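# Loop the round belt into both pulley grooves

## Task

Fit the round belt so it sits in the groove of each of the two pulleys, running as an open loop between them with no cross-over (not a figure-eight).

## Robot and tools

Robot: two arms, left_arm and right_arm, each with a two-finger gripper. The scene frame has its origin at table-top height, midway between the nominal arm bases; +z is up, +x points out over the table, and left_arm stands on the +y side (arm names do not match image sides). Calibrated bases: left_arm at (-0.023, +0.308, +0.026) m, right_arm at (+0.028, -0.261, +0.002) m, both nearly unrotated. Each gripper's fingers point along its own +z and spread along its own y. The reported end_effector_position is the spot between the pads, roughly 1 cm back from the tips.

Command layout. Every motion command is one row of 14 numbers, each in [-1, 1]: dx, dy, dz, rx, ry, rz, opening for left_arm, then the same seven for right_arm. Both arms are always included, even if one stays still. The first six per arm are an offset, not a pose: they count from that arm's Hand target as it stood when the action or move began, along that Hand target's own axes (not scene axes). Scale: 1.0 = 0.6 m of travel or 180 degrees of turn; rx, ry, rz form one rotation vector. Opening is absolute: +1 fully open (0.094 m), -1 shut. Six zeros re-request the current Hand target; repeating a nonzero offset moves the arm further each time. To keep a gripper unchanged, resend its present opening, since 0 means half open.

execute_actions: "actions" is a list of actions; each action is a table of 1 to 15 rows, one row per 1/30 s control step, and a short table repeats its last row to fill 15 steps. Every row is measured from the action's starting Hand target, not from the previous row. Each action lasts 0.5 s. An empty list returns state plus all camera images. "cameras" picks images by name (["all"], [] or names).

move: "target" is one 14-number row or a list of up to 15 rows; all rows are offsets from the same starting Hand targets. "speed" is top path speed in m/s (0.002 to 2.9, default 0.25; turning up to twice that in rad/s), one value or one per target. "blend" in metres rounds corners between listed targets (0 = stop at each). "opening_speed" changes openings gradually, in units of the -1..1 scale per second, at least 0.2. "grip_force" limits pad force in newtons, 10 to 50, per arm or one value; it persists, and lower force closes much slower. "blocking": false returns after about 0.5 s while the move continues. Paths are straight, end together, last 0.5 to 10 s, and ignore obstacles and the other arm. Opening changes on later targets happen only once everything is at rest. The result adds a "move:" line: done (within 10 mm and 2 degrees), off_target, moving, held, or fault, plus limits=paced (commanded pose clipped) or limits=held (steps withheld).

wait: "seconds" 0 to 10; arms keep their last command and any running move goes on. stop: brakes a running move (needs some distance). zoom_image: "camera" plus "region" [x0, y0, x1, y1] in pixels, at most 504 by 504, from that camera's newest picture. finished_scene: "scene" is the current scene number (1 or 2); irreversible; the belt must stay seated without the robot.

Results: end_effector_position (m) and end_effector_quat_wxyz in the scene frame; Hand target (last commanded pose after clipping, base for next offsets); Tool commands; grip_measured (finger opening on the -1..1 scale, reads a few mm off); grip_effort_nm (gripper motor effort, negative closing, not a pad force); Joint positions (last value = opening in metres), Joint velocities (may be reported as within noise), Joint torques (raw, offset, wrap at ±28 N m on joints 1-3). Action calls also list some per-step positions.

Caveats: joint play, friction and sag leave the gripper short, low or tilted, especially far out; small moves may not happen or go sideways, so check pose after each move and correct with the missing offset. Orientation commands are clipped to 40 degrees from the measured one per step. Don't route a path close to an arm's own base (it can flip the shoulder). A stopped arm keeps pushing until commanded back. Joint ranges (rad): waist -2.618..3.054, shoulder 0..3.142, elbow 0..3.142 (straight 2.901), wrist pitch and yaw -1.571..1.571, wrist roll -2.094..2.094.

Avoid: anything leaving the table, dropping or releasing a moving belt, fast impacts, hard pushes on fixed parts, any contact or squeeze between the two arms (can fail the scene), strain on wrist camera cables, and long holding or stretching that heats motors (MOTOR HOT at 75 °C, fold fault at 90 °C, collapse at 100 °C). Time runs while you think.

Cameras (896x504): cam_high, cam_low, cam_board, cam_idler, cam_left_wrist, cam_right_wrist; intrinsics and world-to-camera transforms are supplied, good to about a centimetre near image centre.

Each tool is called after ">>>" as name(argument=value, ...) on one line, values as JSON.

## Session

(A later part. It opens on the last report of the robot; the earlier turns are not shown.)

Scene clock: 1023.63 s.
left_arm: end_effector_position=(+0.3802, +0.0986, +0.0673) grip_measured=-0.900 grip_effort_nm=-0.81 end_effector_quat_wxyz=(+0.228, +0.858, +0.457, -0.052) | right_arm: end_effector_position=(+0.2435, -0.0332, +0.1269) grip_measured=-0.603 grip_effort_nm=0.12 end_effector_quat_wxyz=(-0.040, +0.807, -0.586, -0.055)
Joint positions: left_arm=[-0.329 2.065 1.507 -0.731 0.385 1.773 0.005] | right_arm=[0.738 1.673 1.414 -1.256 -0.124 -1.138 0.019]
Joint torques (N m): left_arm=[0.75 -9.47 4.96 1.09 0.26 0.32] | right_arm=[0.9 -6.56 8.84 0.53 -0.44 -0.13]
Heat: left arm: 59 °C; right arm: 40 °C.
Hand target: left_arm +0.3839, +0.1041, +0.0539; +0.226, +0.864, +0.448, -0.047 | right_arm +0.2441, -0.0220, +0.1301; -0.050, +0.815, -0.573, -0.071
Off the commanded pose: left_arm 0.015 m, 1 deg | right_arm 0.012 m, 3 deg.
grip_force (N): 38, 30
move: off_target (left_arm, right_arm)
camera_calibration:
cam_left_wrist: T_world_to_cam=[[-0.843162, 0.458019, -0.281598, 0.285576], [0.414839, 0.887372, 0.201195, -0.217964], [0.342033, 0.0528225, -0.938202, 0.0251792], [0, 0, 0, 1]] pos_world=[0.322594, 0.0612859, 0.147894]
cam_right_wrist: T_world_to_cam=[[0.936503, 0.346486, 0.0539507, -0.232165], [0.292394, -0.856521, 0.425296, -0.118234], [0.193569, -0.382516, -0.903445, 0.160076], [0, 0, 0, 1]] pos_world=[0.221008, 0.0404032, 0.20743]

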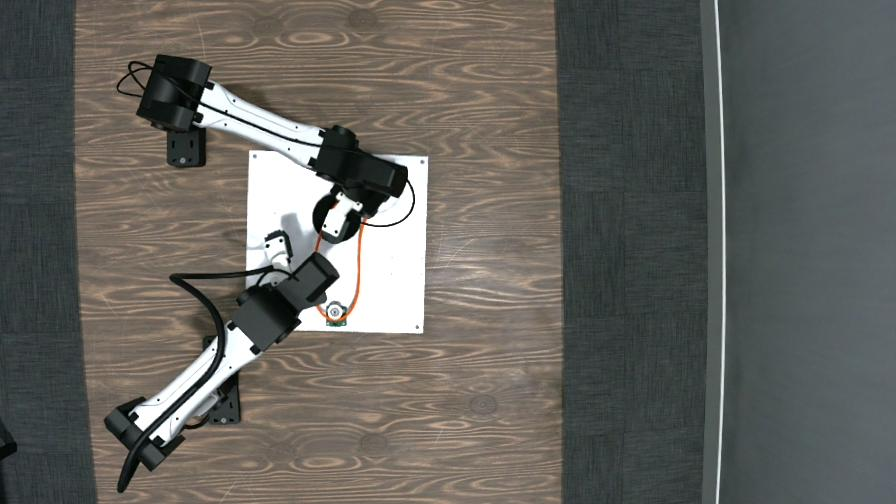

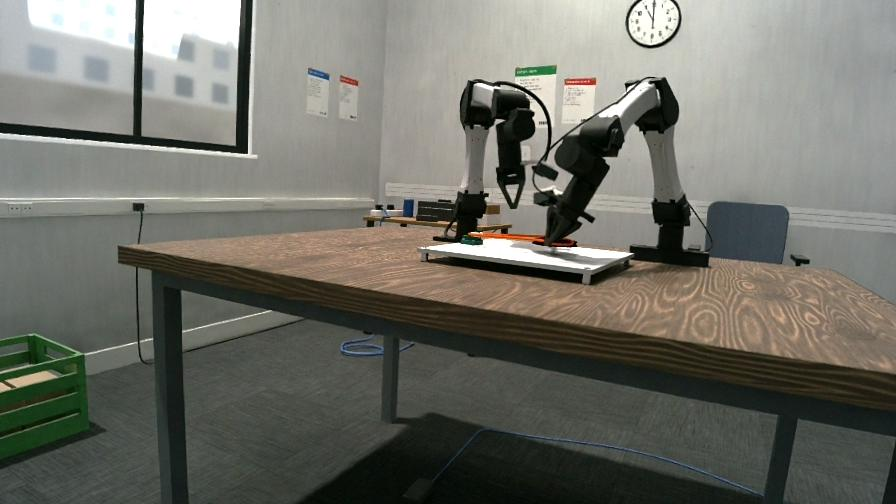

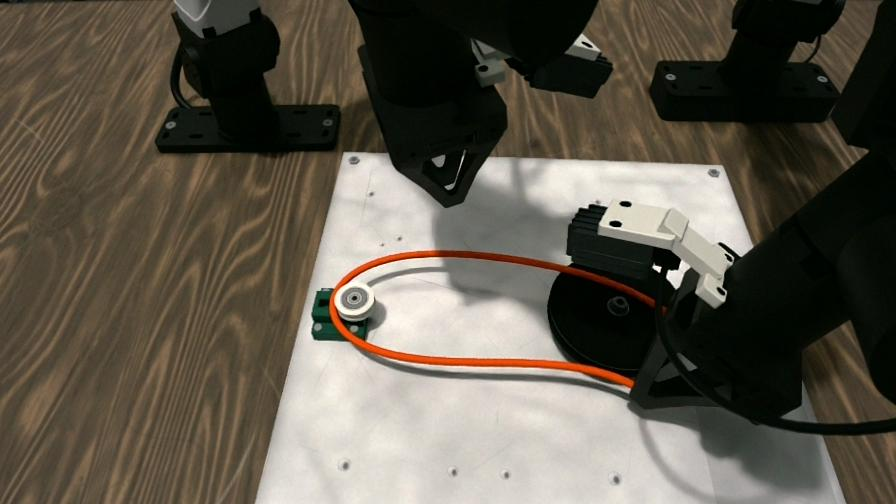

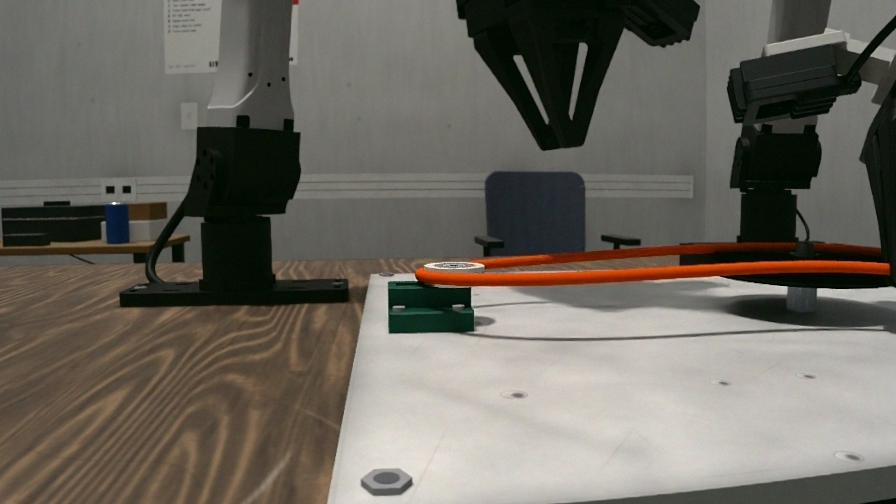

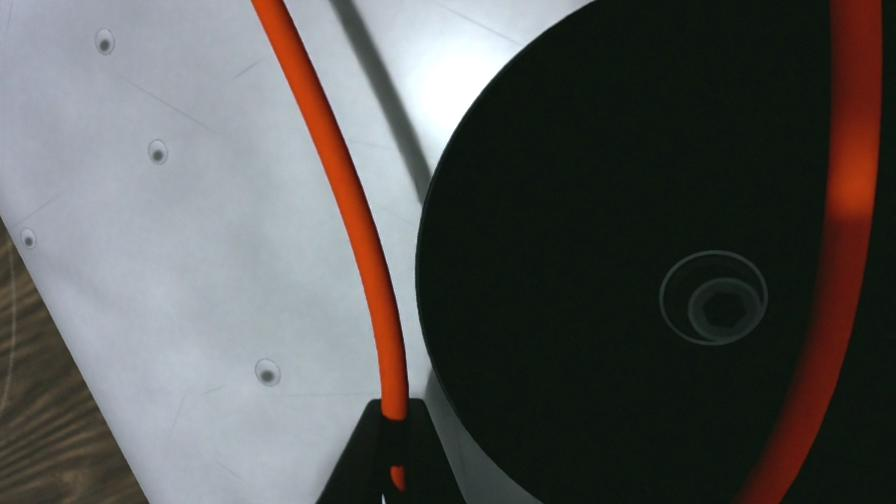

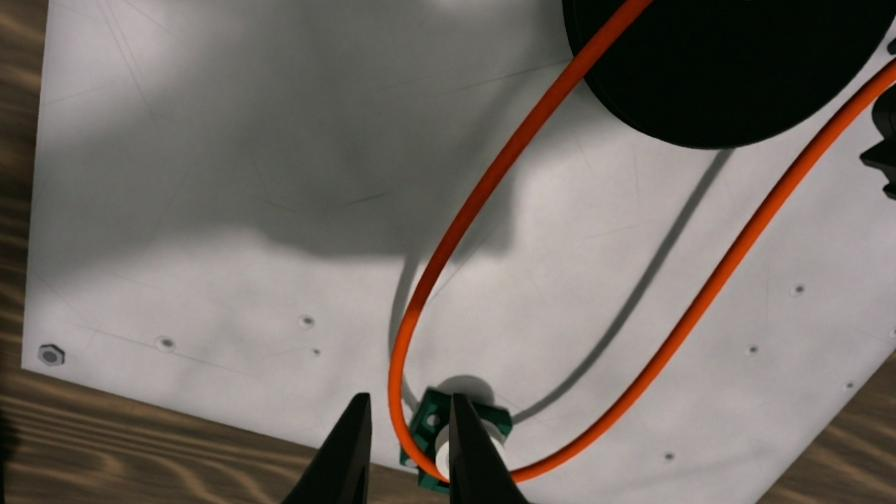

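>>> move(target=[0, 0, 0, 0, 0, 0, -0.96, -0.0142, -0.0227, 0.0567, 0.0096, 0, 0.0547, -0.6], cameras=["cam_right_wrist", "cam_idler", "cam_board", "cam_high"], speed=0.1)

>>> zoom_image(camera="cam_right_wrist", region=[280, 180, 600, 480])

Scene clock: 1079.40 s.
left_arm: end_effector_position=(+0.3802, +0.0986, +0.0673) grip_measured=-0.900 grip_effort_nm=-0.81 end_effector_quat_wxyz=(+0.228, +0.858, +0.457, -0.052) | right_arm: end_effector_position=(+0.2530, -0.0111, +0.1065) grip_measured=-0.603 grip_effort_nm=0.12 end_effector_quat_wxyz=(-0.054, +0.762, -0.643, -0.057)
Joint positions: left_arm=[-0.329 2.065 1.507 -0.731 0.385 1.773 0.005] | right_arm=[0.767 1.726 1.391 -1.139 -0.124 -0.961 0.019]
Joint torques (N m): left_arm=[0.44 -9.44 4.86 1.09 0.29 0.33] | right_arm=[1.13 -7.34 5.07 0.99 -0.25 0.2]
Heat: left arm: 59 °C; right arm: 39 °C.
Hand target: left_arm +0.3839, +0.1041, +0.0539; +0.226, +0.864, +0.448, -0.047 | right_arm +0.2521, -0.0039, +0.0982; -0.056, +0.762, -0.642, -0.066
Off the commanded pose: left_arm 0.015 m, 1 deg | right_arm 0.011 m, 1 deg.
grip_force (N): 38, 30
move: off_target (left_arm, right_arm)
camera_calibration:
cam_right_wrist: T_world_to_cam=[[0.976438, 0.206149, 0.0638039, -0.260284], [0.163172, -0.898797, 0.406865, -0.0592176], [0.141222, -0.386868, -0.911257, 0.162337], [0, 0, 0, 1]] pos_world=[0.240889, 0.0632359, 0.188632]
Images, in order (width x height): cam_high 896x504, cam_board 896x504, cam_idler 896x504, cam_right_wrist 896x504.

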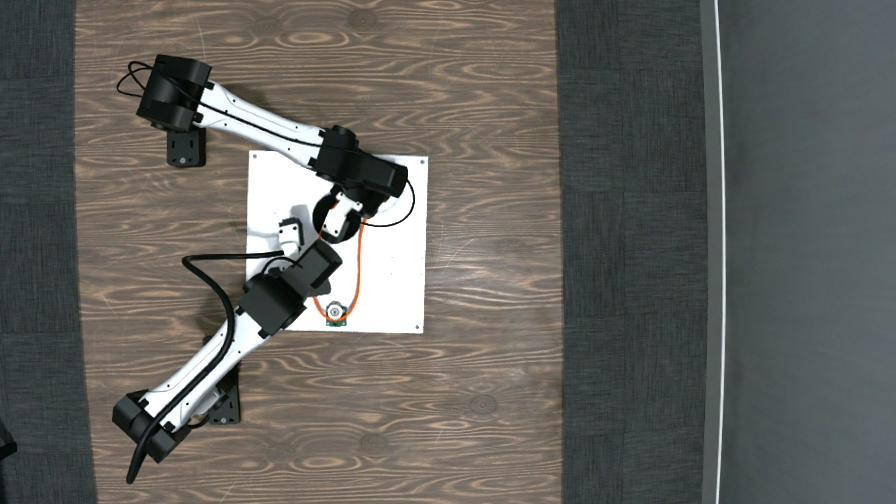

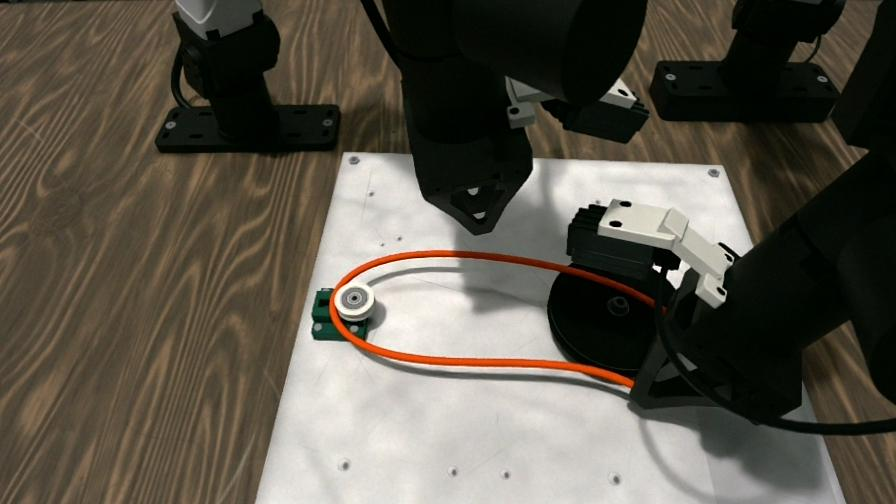

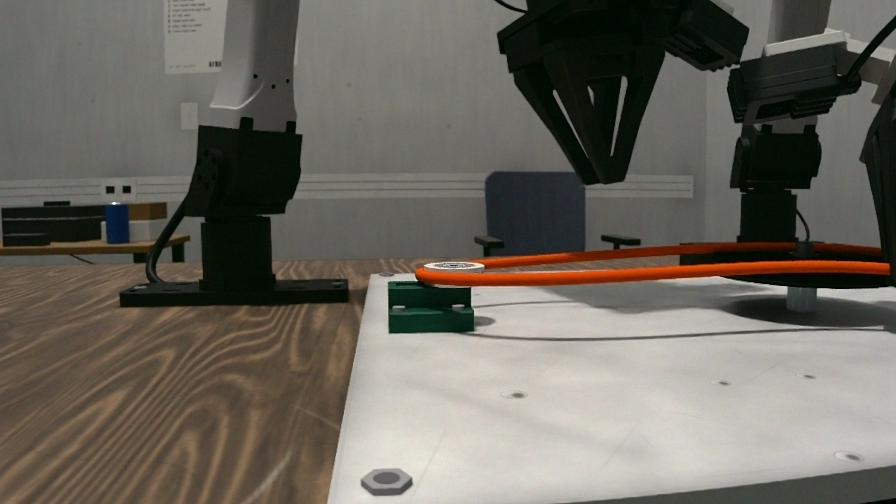

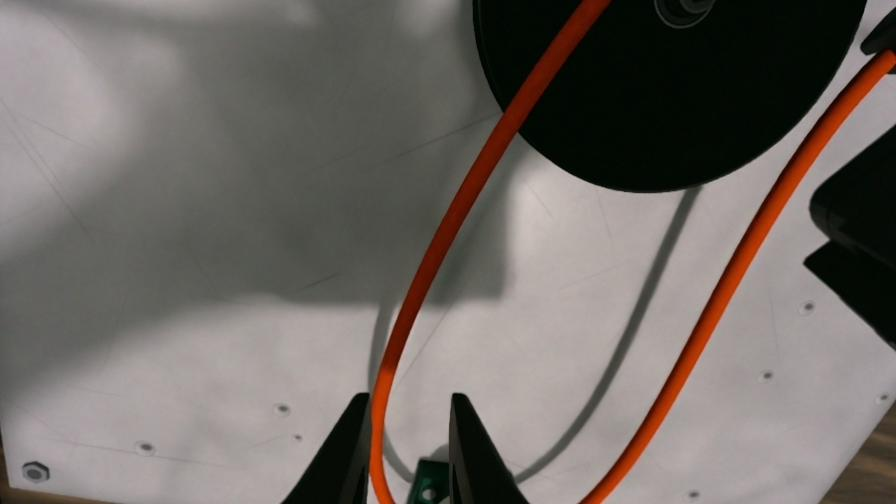

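Scaled by 1.575 from the camera's 896x504 image, which has a finer 1280x720 frame.

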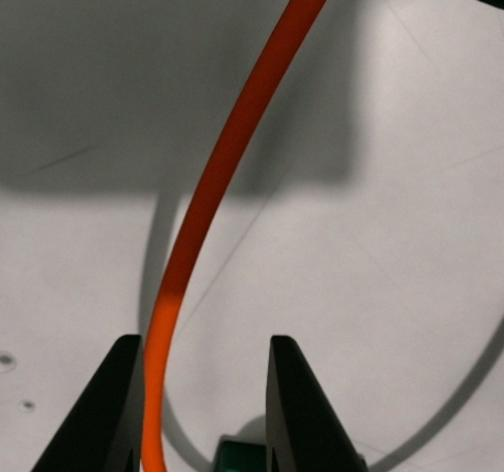

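>>> move(target=[0, 0, 0, 0, 0, 0, -0.96, 0.0012, 0.0047, 0.0507, 0, 0, 0, -0.6], cameras=["cam_right_wrist", "cam_idler"], speed=0.1)

>>> zoom_image(camera="cam_right_wrist", region=[280, 180, 600, 480])

>>> zoom_image(camera="cam_idler", region=[480, 170, 760, 310])

Scene clock: 1097.87 s.
left_arm: end_effector_position=(+0.3802, +0.0986, +0.0673) grip_measured=-0.900 grip_effort_nm=-0.81 end_effector_quat_wxyz=(+0.228, +0.858, +0.457, -0.052) | right_arm: end_effector_position=(+0.2494, -0.0067, +0.0760) grip_measured=-0.603 grip_effort_nm=0.12 end_effector_quat_wxyz=(-0.052, +0.762, -0.643, -0.058)
Joint positions: left_arm=[-0.329 2.065 1.507 -0.731 0.385 1.773 0.005] | right_arm=[0.784 1.748 1.294 -1.021 -0.124 -0.945 0.019]
Joint torques (N m): left_arm=[0.65 -9.4 5.07 1.1 0.4 0.31] | right_arm=[1.1 -7.47 5.12 0.99 -0.24 0.2]
Heat: left arm: 58 °C; right arm: 38 °C.
Hand target: left_arm +0.3839, +0.1041, +0.0539; +0.226, +0.864, +0.448, -0.047 | right_arm +0.2486, +0.0000, +0.0681; -0.056, +0.762, -0.642, -0.066
Off the commanded pose: left_arm 0.015 m, 1 deg | right_arm 0.010 m, 1 deg.
grip_force (N): 38, 30
move: off_target (left_arm)
camera_calibration:
cam_right_wrist: T_world_to_cam=[[0.976615, 0.206252, 0.0606838, -0.255596], [0.164474, -0.898524, 0.406943, -0.0426545], [0.138459, -0.387446, -0.911436, 0.137434], [0, 0, 0, 1]] pos_world=[0.237606, 0.0676395, 0.158131]
Images, in order (width x height): cam_idler 896x504, cam_right_wrist 896x504.

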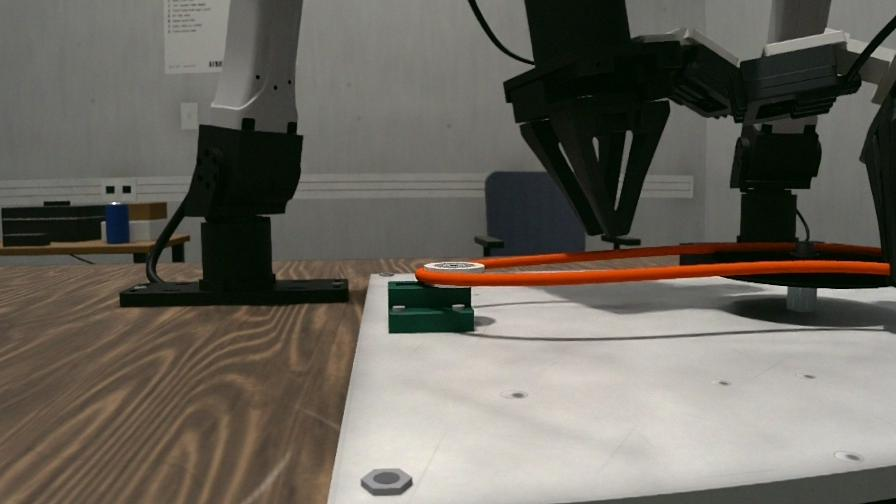

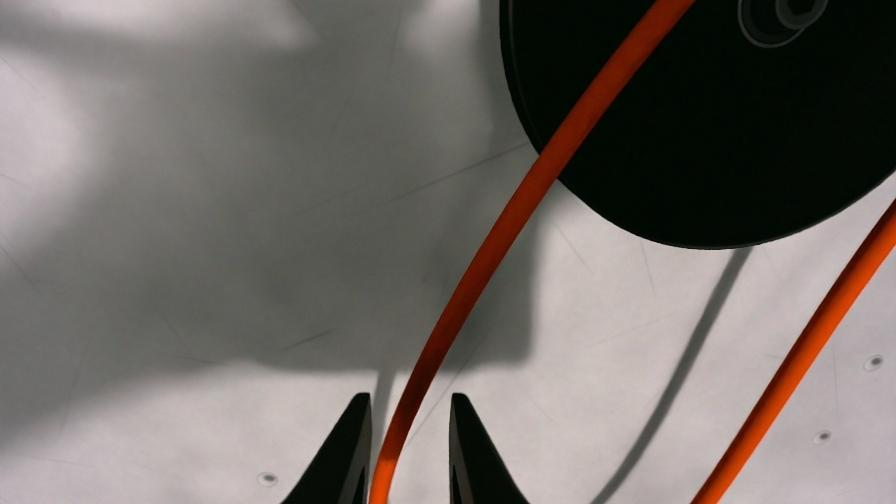

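Scaled by 1.575 from the camera's 896x504 image, which has a finer 1280x720 frame.

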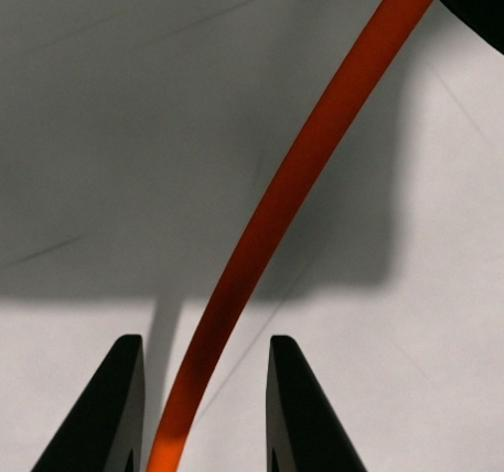

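Scaled by 1.800 from the camera's 896x504 image, which has a finer 1280x720 frame.

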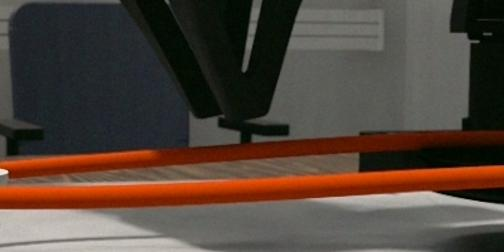

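>>> move(target=[0, 0, 0, 0, 0, 0, -0.96, 0, -0.0072, 0.029, 0, 0, 0, -0.6], cameras=["cam_right_wrist", "cam_idler"], speed=0.1)

>>> zoom_image(camera="cam_right_wrist", region=[280, 180, 600, 480])

>>> zoom_image(camera="cam_idler", region=[480, 170, 760, 310])

Scene clock: 1112.27 s.
left_arm: end_effector_position=(+0.3802, +0.0986, +0.0673) grip_measured=-0.900 grip_effort_nm=-0.82 end_effector_quat_wxyz=(+0.228, +0.858, +0.457, -0.052) | right_arm: end_effector_position=(+0.2538, -0.0024, +0.0595) grip_measured=-0.603 grip_effort_nm=0.12 end_effector_quat_wxyz=(-0.054, +0.762, -0.642, -0.058)
Joint positions: left_arm=[-0.329 2.065 1.507 -0.731 0.385 1.773 0.005] | right_arm=[0.784 1.783 1.269 -0.958 -0.124 -0.945 0.019]
Joint torques (N m): left_arm=[0.69 -9.55 5.03 1.07 0.32 0.3] | right_arm=[1.07 -7.64 5.03 1 -0.24 0.19]
Heat: left arm: 58 °C; right arm: 37 °C.
Hand target: left_arm +0.3839, +0.1041, +0.0539; +0.226, +0.864, +0.448, -0.047 | right_arm +0.2524, +0.0038, +0.0510; -0.056, +0.762, -0.642, -0.066
Off the commanded pose: left_arm 0.015 m, 1 deg | right_arm 0.011 m, 1 deg.
grip_force (N): 38, 30
move: off_target (left_arm, right_arm)
camera_calibration:
cam_right_wrist: T_world_to_cam=[[0.976489, 0.206169, 0.0629519, -0.259862], [0.163715, -0.899264, 0.405614, -0.0323902], [0.140235, -0.385771, -0.911874, 0.123081], [0, 0, 0, 1]] pos_world=[0.241795, 0.0719292, 0.141731]
Images, in order (width x height): cam_idler 896x504, cam_right_wrist 896x504.

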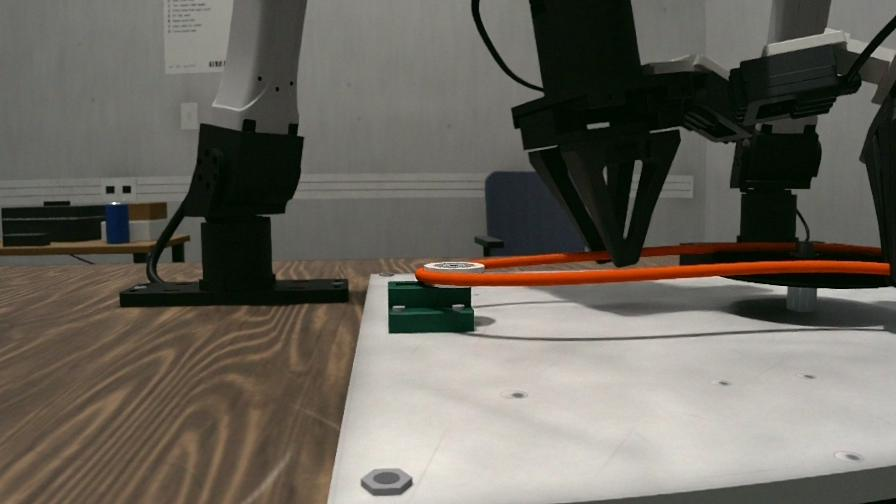

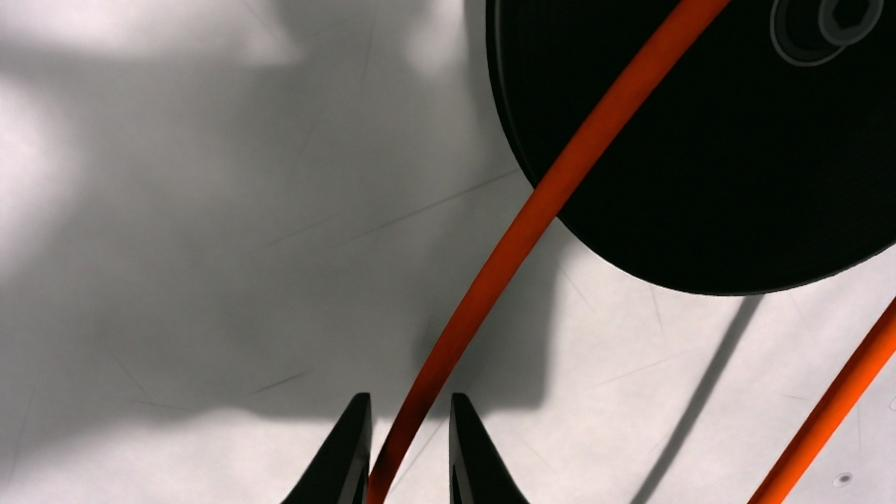

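Scaled by 1.575 from the camera's 896x504 image, which has a finer 1280x720 frame.

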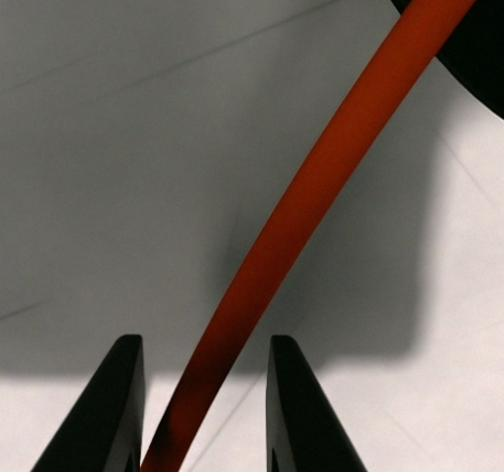

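Scaled by 1.800 from the camera's 896x504 image, which has a finer 1280x720 frame.

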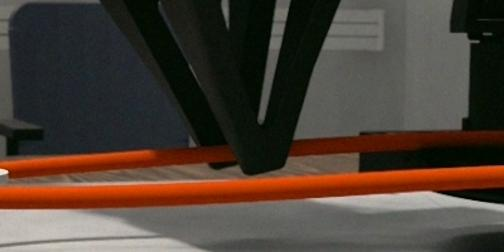

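>>> move(target=[0, 0, 0, 0, 0, 0, -0.96, 0, 0, 0, 0, 0, 0, -0.96], cameras=["cam_right_wrist", "cam_left_wrist", "cam_board"], grip_force=[38, 38])

>>> zoom_image(camera="cam_right_wrist", region=[280, 180, 600, 480])

Scene clock: 1119.17 s.
left_arm: end_effector_position=(+0.3802, +0.0986, +0.0673) grip_measured=-0.900 grip_effort_nm=-0.81 end_effector_quat_wxyz=(+0.228, +0.858, +0.457, -0.052) | right_arm: end_effector_position=(+0.2546, -0.0016, +0.0596) grip_measured=-0.903 grip_effort_nm=-0.84 end_effector_quat_wxyz=(-0.056, +0.761, -0.643, -0.058)
Joint positions: left_arm=[-0.329 2.065 1.507 -0.731 0.385 1.773 0.005] | right_arm=[0.784 1.783 1.269 -0.954 -0.124 -0.942 0.005]
Joint torques (N m): left_arm=[0.77 -9.5 4.89 1.1 0.3 0.32] | right_arm=[1.07 -7.65 5.04 0.97 -0.24 0.15]
Heat: left arm: 58 °C; right arm: 37 °C.
Hand target: left_arm +0.3839, +0.1041, +0.0539; +0.226, +0.864, +0.448, -0.047 | right_arm +0.2524, +0.0038, +0.0510; -0.056, +0.762, -0.642, -0.066
Off the commanded pose: left_arm 0.015 m, 1 deg | right_arm 0.010 m, 1 deg.
grip_force (N): 38, 38
move: off_target (left_arm)
camera_calibration:
cam_left_wrist: T_world_to_cam=[[-0.843162, 0.458019, -0.281598, 0.285576], [0.414839, 0.887372, 0.201195, -0.217964], [0.342033, 0.0528225, -0.938202, 0.0251792], [0, 0, 0, 1]] pos_world=[0.322594, 0.0612859, 0.147894]
cam_right_wrist: T_world_to_cam=[[0.976941, 0.202975, 0.0662412, -0.261112], [0.159877, -0.901069, 0.40313, -0.0307036], [0.141513, -0.383244, -0.912742, 0.123099], [0, 0, 0, 1]] pos_world=[0.24258, 0.0725101, 0.142032]
Images, in order (width x height): cam_board 896x504, cam_left_wrist 896x504, cam_right_wrist 896x504.

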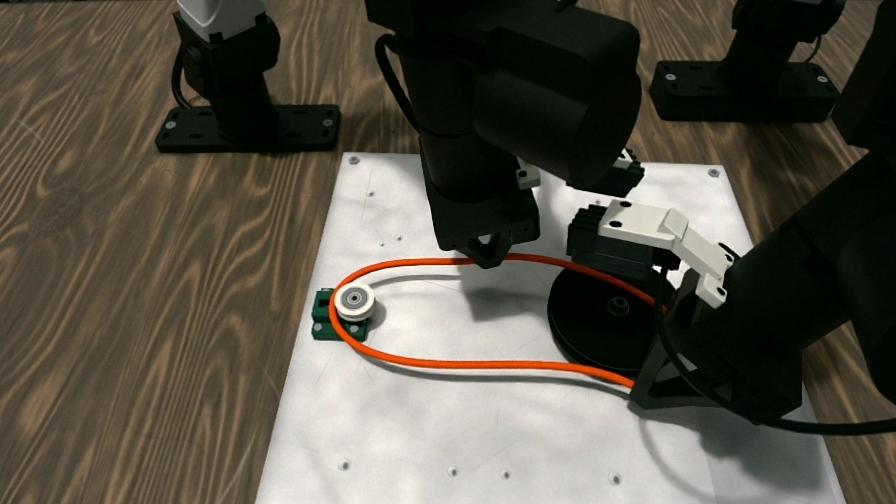

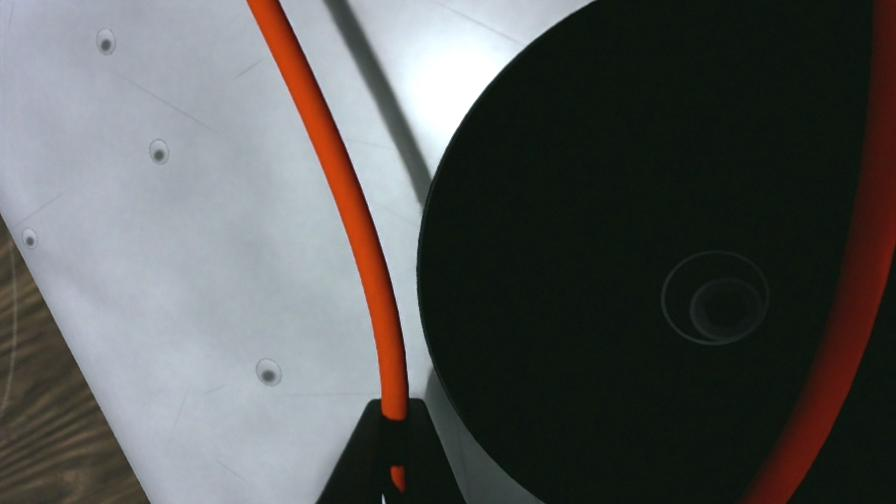

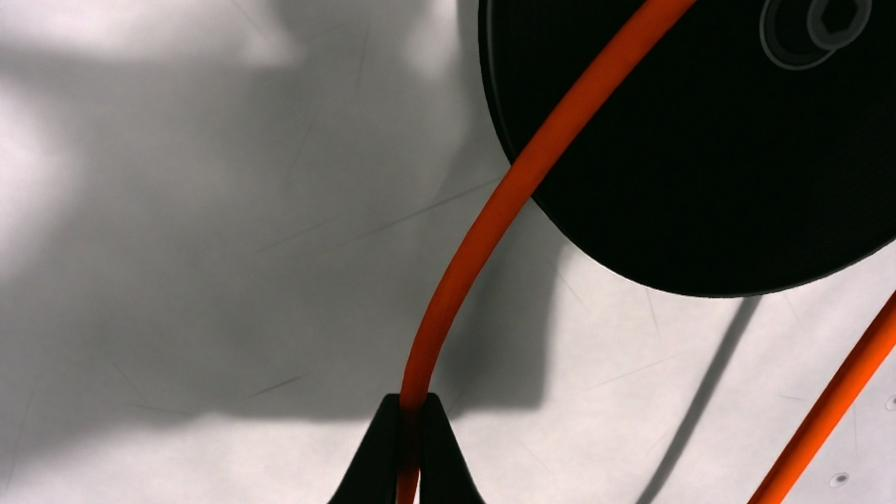

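Scaled by 1.575 from the camera's 896x504 image, which has a finer 1280x720 frame.

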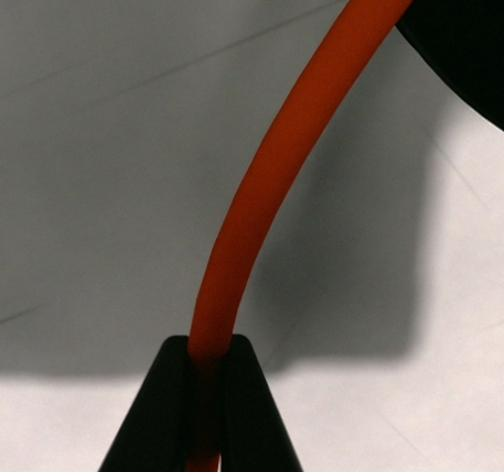

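>>> move(target=[0, 0, 0, 0, 0, 0, -0.96, 0.0057, 0.0385, -0.0078, -0.0096, 0, -0.0548, -0.96], cameras=["cam_right_wrist", "cam_left_wrist", "cam_board", "cam_idler", "cam_low", "cam_high"], speed=0.08)

>>> zoom_image(camera="cam_low", region=[510, 215, 600, 265])

Scene clock: 1149.83 s.
left_arm: end_effector_position=(+0.3801, +0.0984, +0.0674) grip_measured=-0.900 grip_effort_nm=-0.81 end_effector_quat_wxyz=(+0.229, +0.858, +0.456, -0.052) | right_arm: end_effector_position=(+0.2405, -0.0062, +0.0507) grip_measured=-0.903 grip_effort_nm=-0.84 end_effector_quat_wxyz=(-0.045, +0.803, -0.591, -0.057)
Joint positions: left_arm=[-0.329 2.065 1.507 -0.731 0.386 1.773 0.005] | right_arm=[0.804 1.771 1.22 -0.944 -0.124 -1.058 0.005]
Joint torques (N m): left_arm=[0.77 -9.44 4.94 1.08 0.28 0.32] | right_arm=[1.36 -11.97 4.46 0.54 -0.38 -0.24]
Heat: left arm: 58 °C; right arm: 38 °C.
Hand target: left_arm +0.3839, +0.1041, +0.0539; +0.226, +0.864, +0.448, -0.047 | right_arm +0.2302, -0.0043, +0.0549; -0.050, +0.815, -0.573, -0.071
Off the commanded pose: left_arm 0.015 m, 1 deg | right_arm 0.011 m, 3 deg.
grip_force (N): 38, 38
move: off_target (left_arm, right_arm)
camera_calibration:
cam_left_wrist: T_world_to_cam=[[-0.843086, 0.458013, -0.281834, 0.285604], [0.415317, 0.887457, 0.19983, -0.21783], [0.34164, 0.0514237, -0.938423, 0.0256519], [0, 0, 0, 1]] pos_world=[0.322494, 0.0611851, 0.148094]
cam_right_wrist: T_world_to_cam=[[0.940634, 0.334089, 0.0599404, -0.235983], [0.280381, -0.864327, 0.417524, -0.0585411], [0.191298, -0.375931, -0.906687, 0.102951], [0, 0, 0, 1]] pos_world=[0.218693, 0.0669434, 0.131932]

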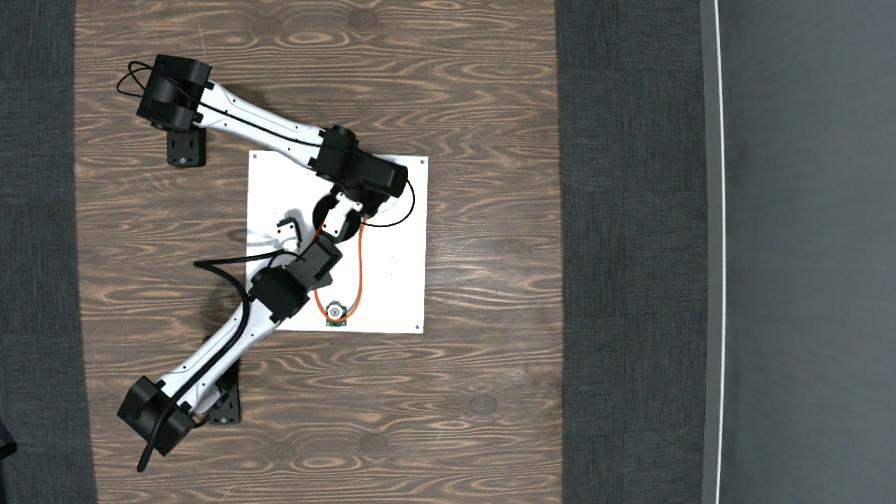

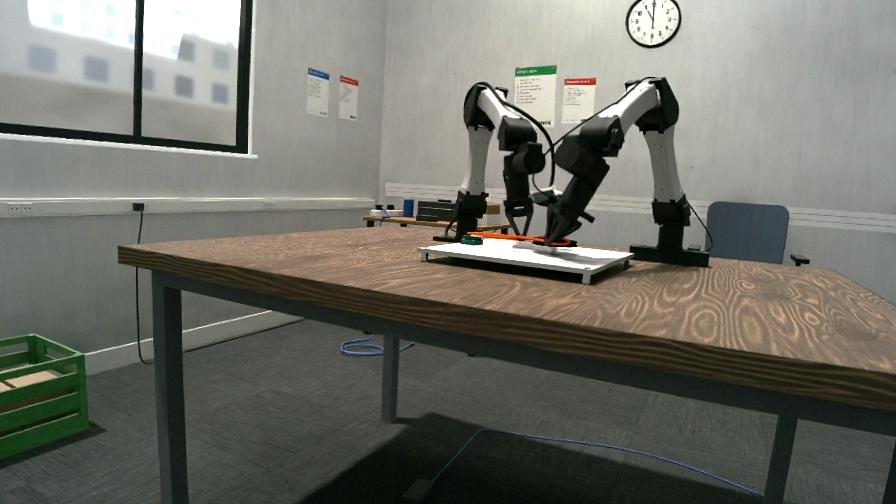

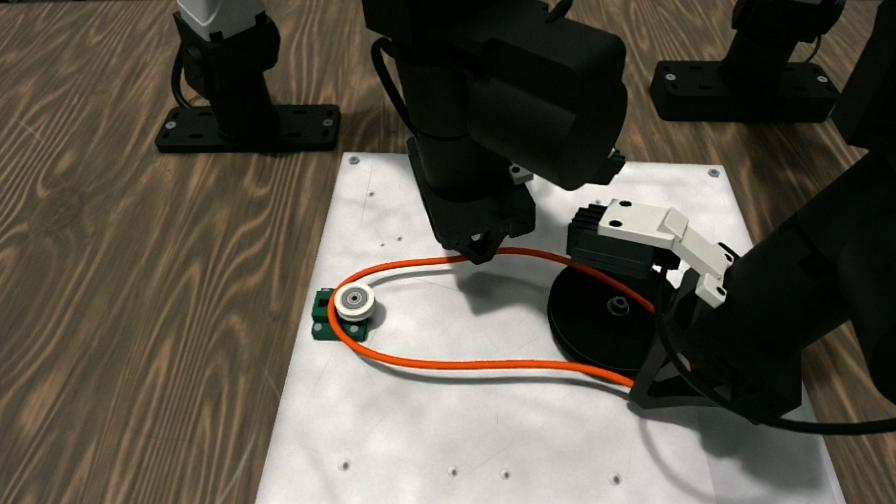

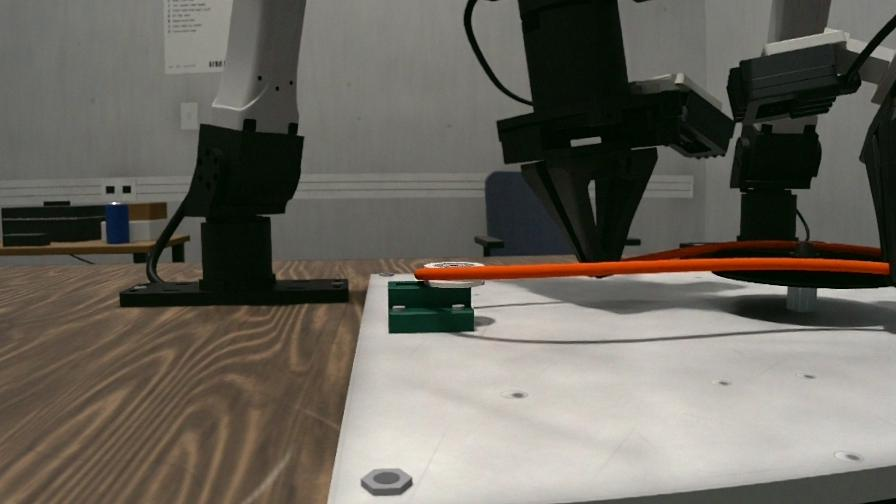

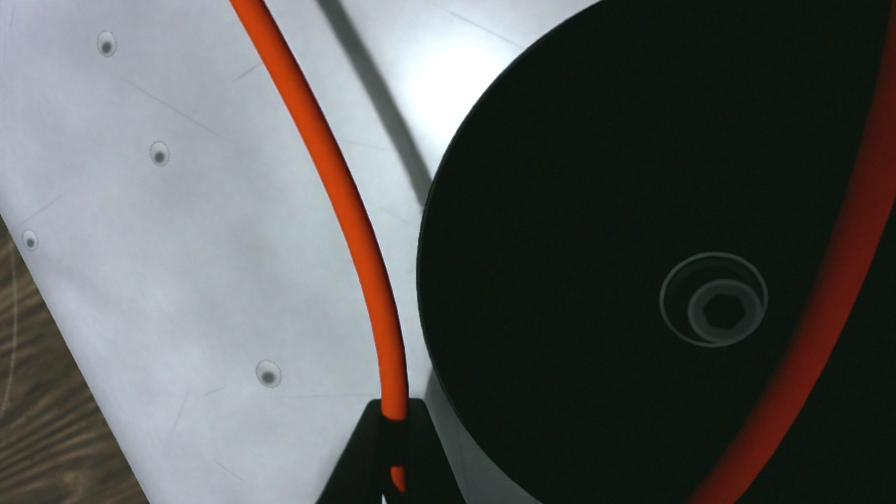

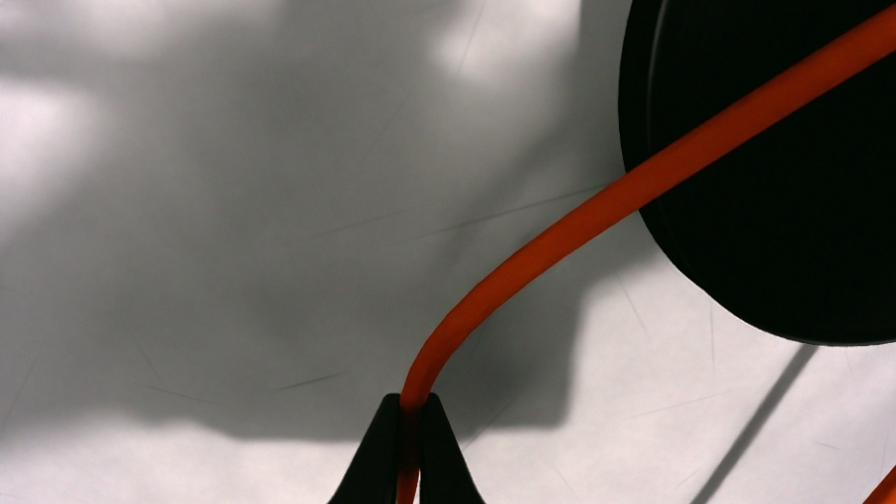

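Scaled by 5.600 from the camera's 896x504 image, which has a finer 1280x720 frame.

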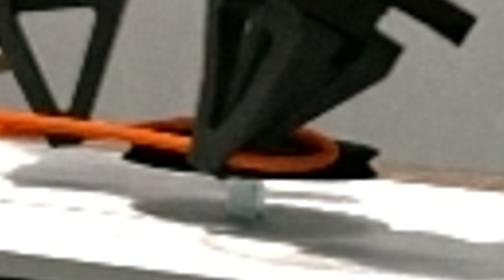

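>>> move(target=[-0.0047, 0.0058, -0.0149, -0.0662, 0.0813, -0.2087, -0.96, 0, 0, 0, 0, 0, 0, -0.96], cameras=["cam_right_wrist", "cam_left_wrist", "cam_board", "cam_low", "cam_high"], speed=0.1)

>>> zoom_image(camera="cam_low", region=[510, 215, 600, 265])

Scene clock: 1202.80 s.
left_arm: end_effector_position=(+0.3794, +0.1008, +0.0530) grip_measured=-0.900 grip_effort_nm=-0.81 end_effector_quat_wxyz=(+0.212, +0.654, +0.726, +0.015) | right_arm: end_effector_position=(+0.2403, -0.0060, +0.0507) grip_measured=-0.903 grip_effort_nm=-0.84 end_effector_quat_wxyz=(-0.045, +0.804, -0.590, -0.057)
Joint positions: left_arm=[-0.436 1.969 1.302 -0.484 0.09 1.005 0.005] | right_arm=[0.804 1.771 1.22 -0.944 -0.126 -1.061 0.005]
Joint torques (N m): left_arm=[-0.51 -14.04 4.79 1.37 -0.09 -0.21] | right_arm=[1.36 -11.96 4.45 0.53 -0.36 -0.21]
Heat: left arm: 59 °C; right arm: 46 °C.
Hand target: left_arm +0.3839, +0.1041, +0.0638; +0.228, +0.645, +0.728, +0.037 | right_arm +0.2302, -0.0043, +0.0549; -0.050, +0.815, -0.573, -0.071
Off the commanded pose: left_arm 0.012 m, 3 deg | right_arm 0.011 m, 3 deg.
grip_force (N): 38, 38
move: off_target (left_arm, right_arm)
camera_calibration:
cam_left_wrist: T_world_to_cam=[[-0.95392, -0.184539, -0.236607, 0.384292], [-0.237545, 0.9462, 0.219722, 0.0238809], [0.18333, 0.265802, -0.946435, 0.051104], [0, 0, 0, 1]] pos_world=[0.362887, 0.0347373, 0.134045]
cam_right_wrist: T_world_to_cam=[[0.939615, 0.336983, 0.05971, -0.235556], [0.283372, -0.863909, 0.416368, -0.0590047], [0.191893, -0.374306, -0.907233, 0.102949], [0, 0, 0, 1]] pos_world=[0.218297, 0.066938, 0.132032]
Images, in order (width x height): cam_high 896x504, cam_low 896x504, cam_board 896x504, cam_left_wrist 896x504, cam_right_wrist 896x504.

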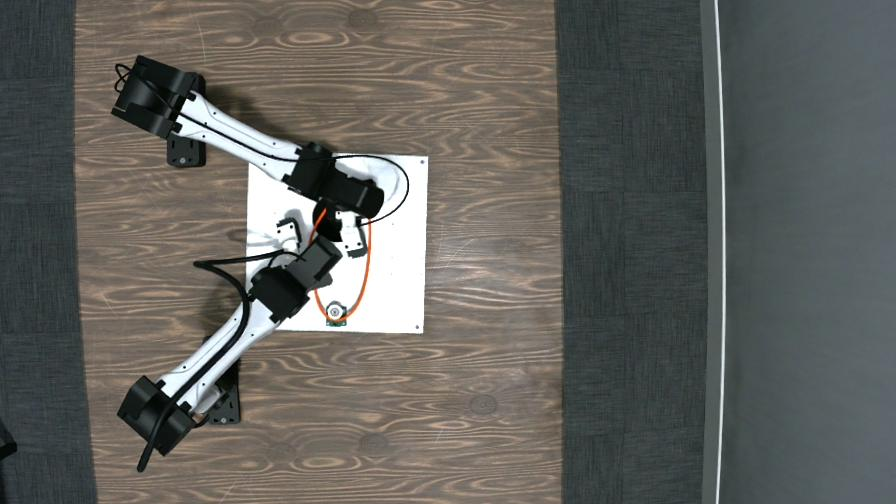

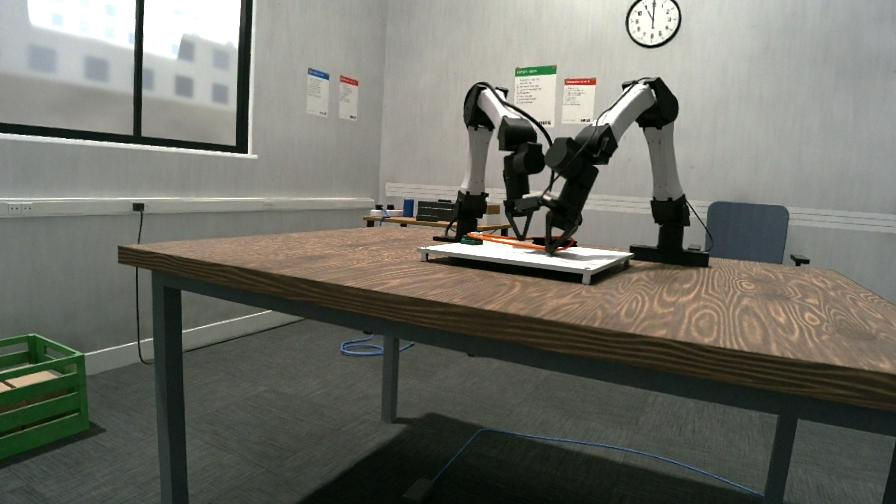

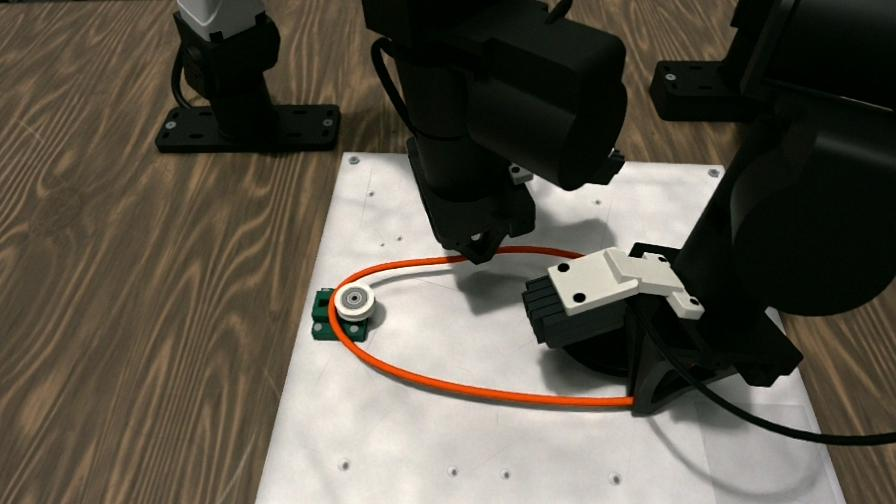

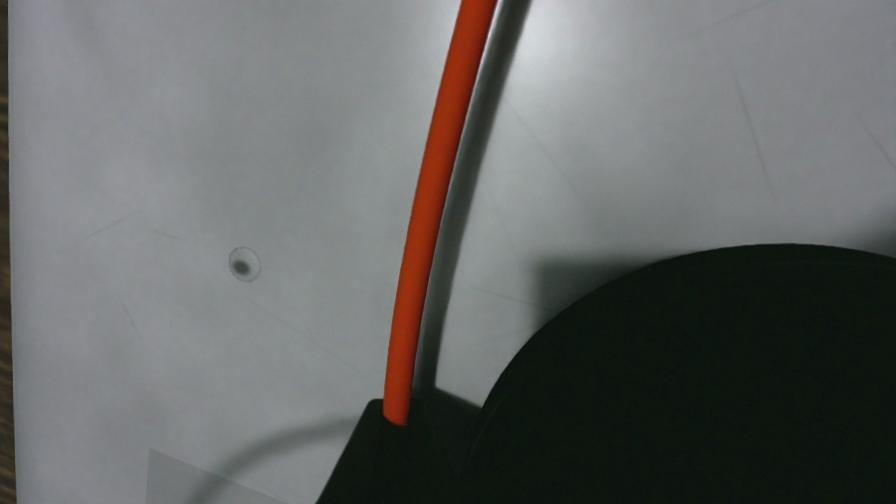

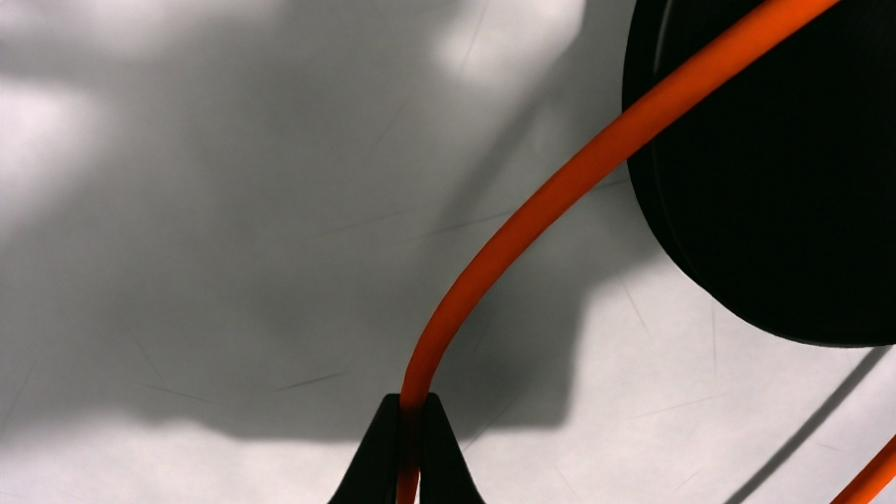

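Scaled by 5.600 from the camera's 896x504 image, which has a finer 1280x720 frame.

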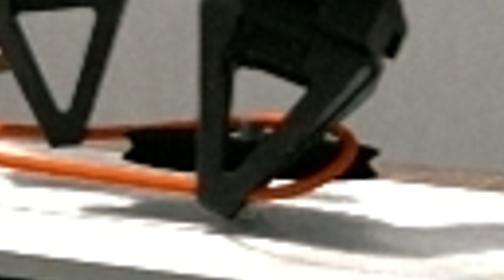

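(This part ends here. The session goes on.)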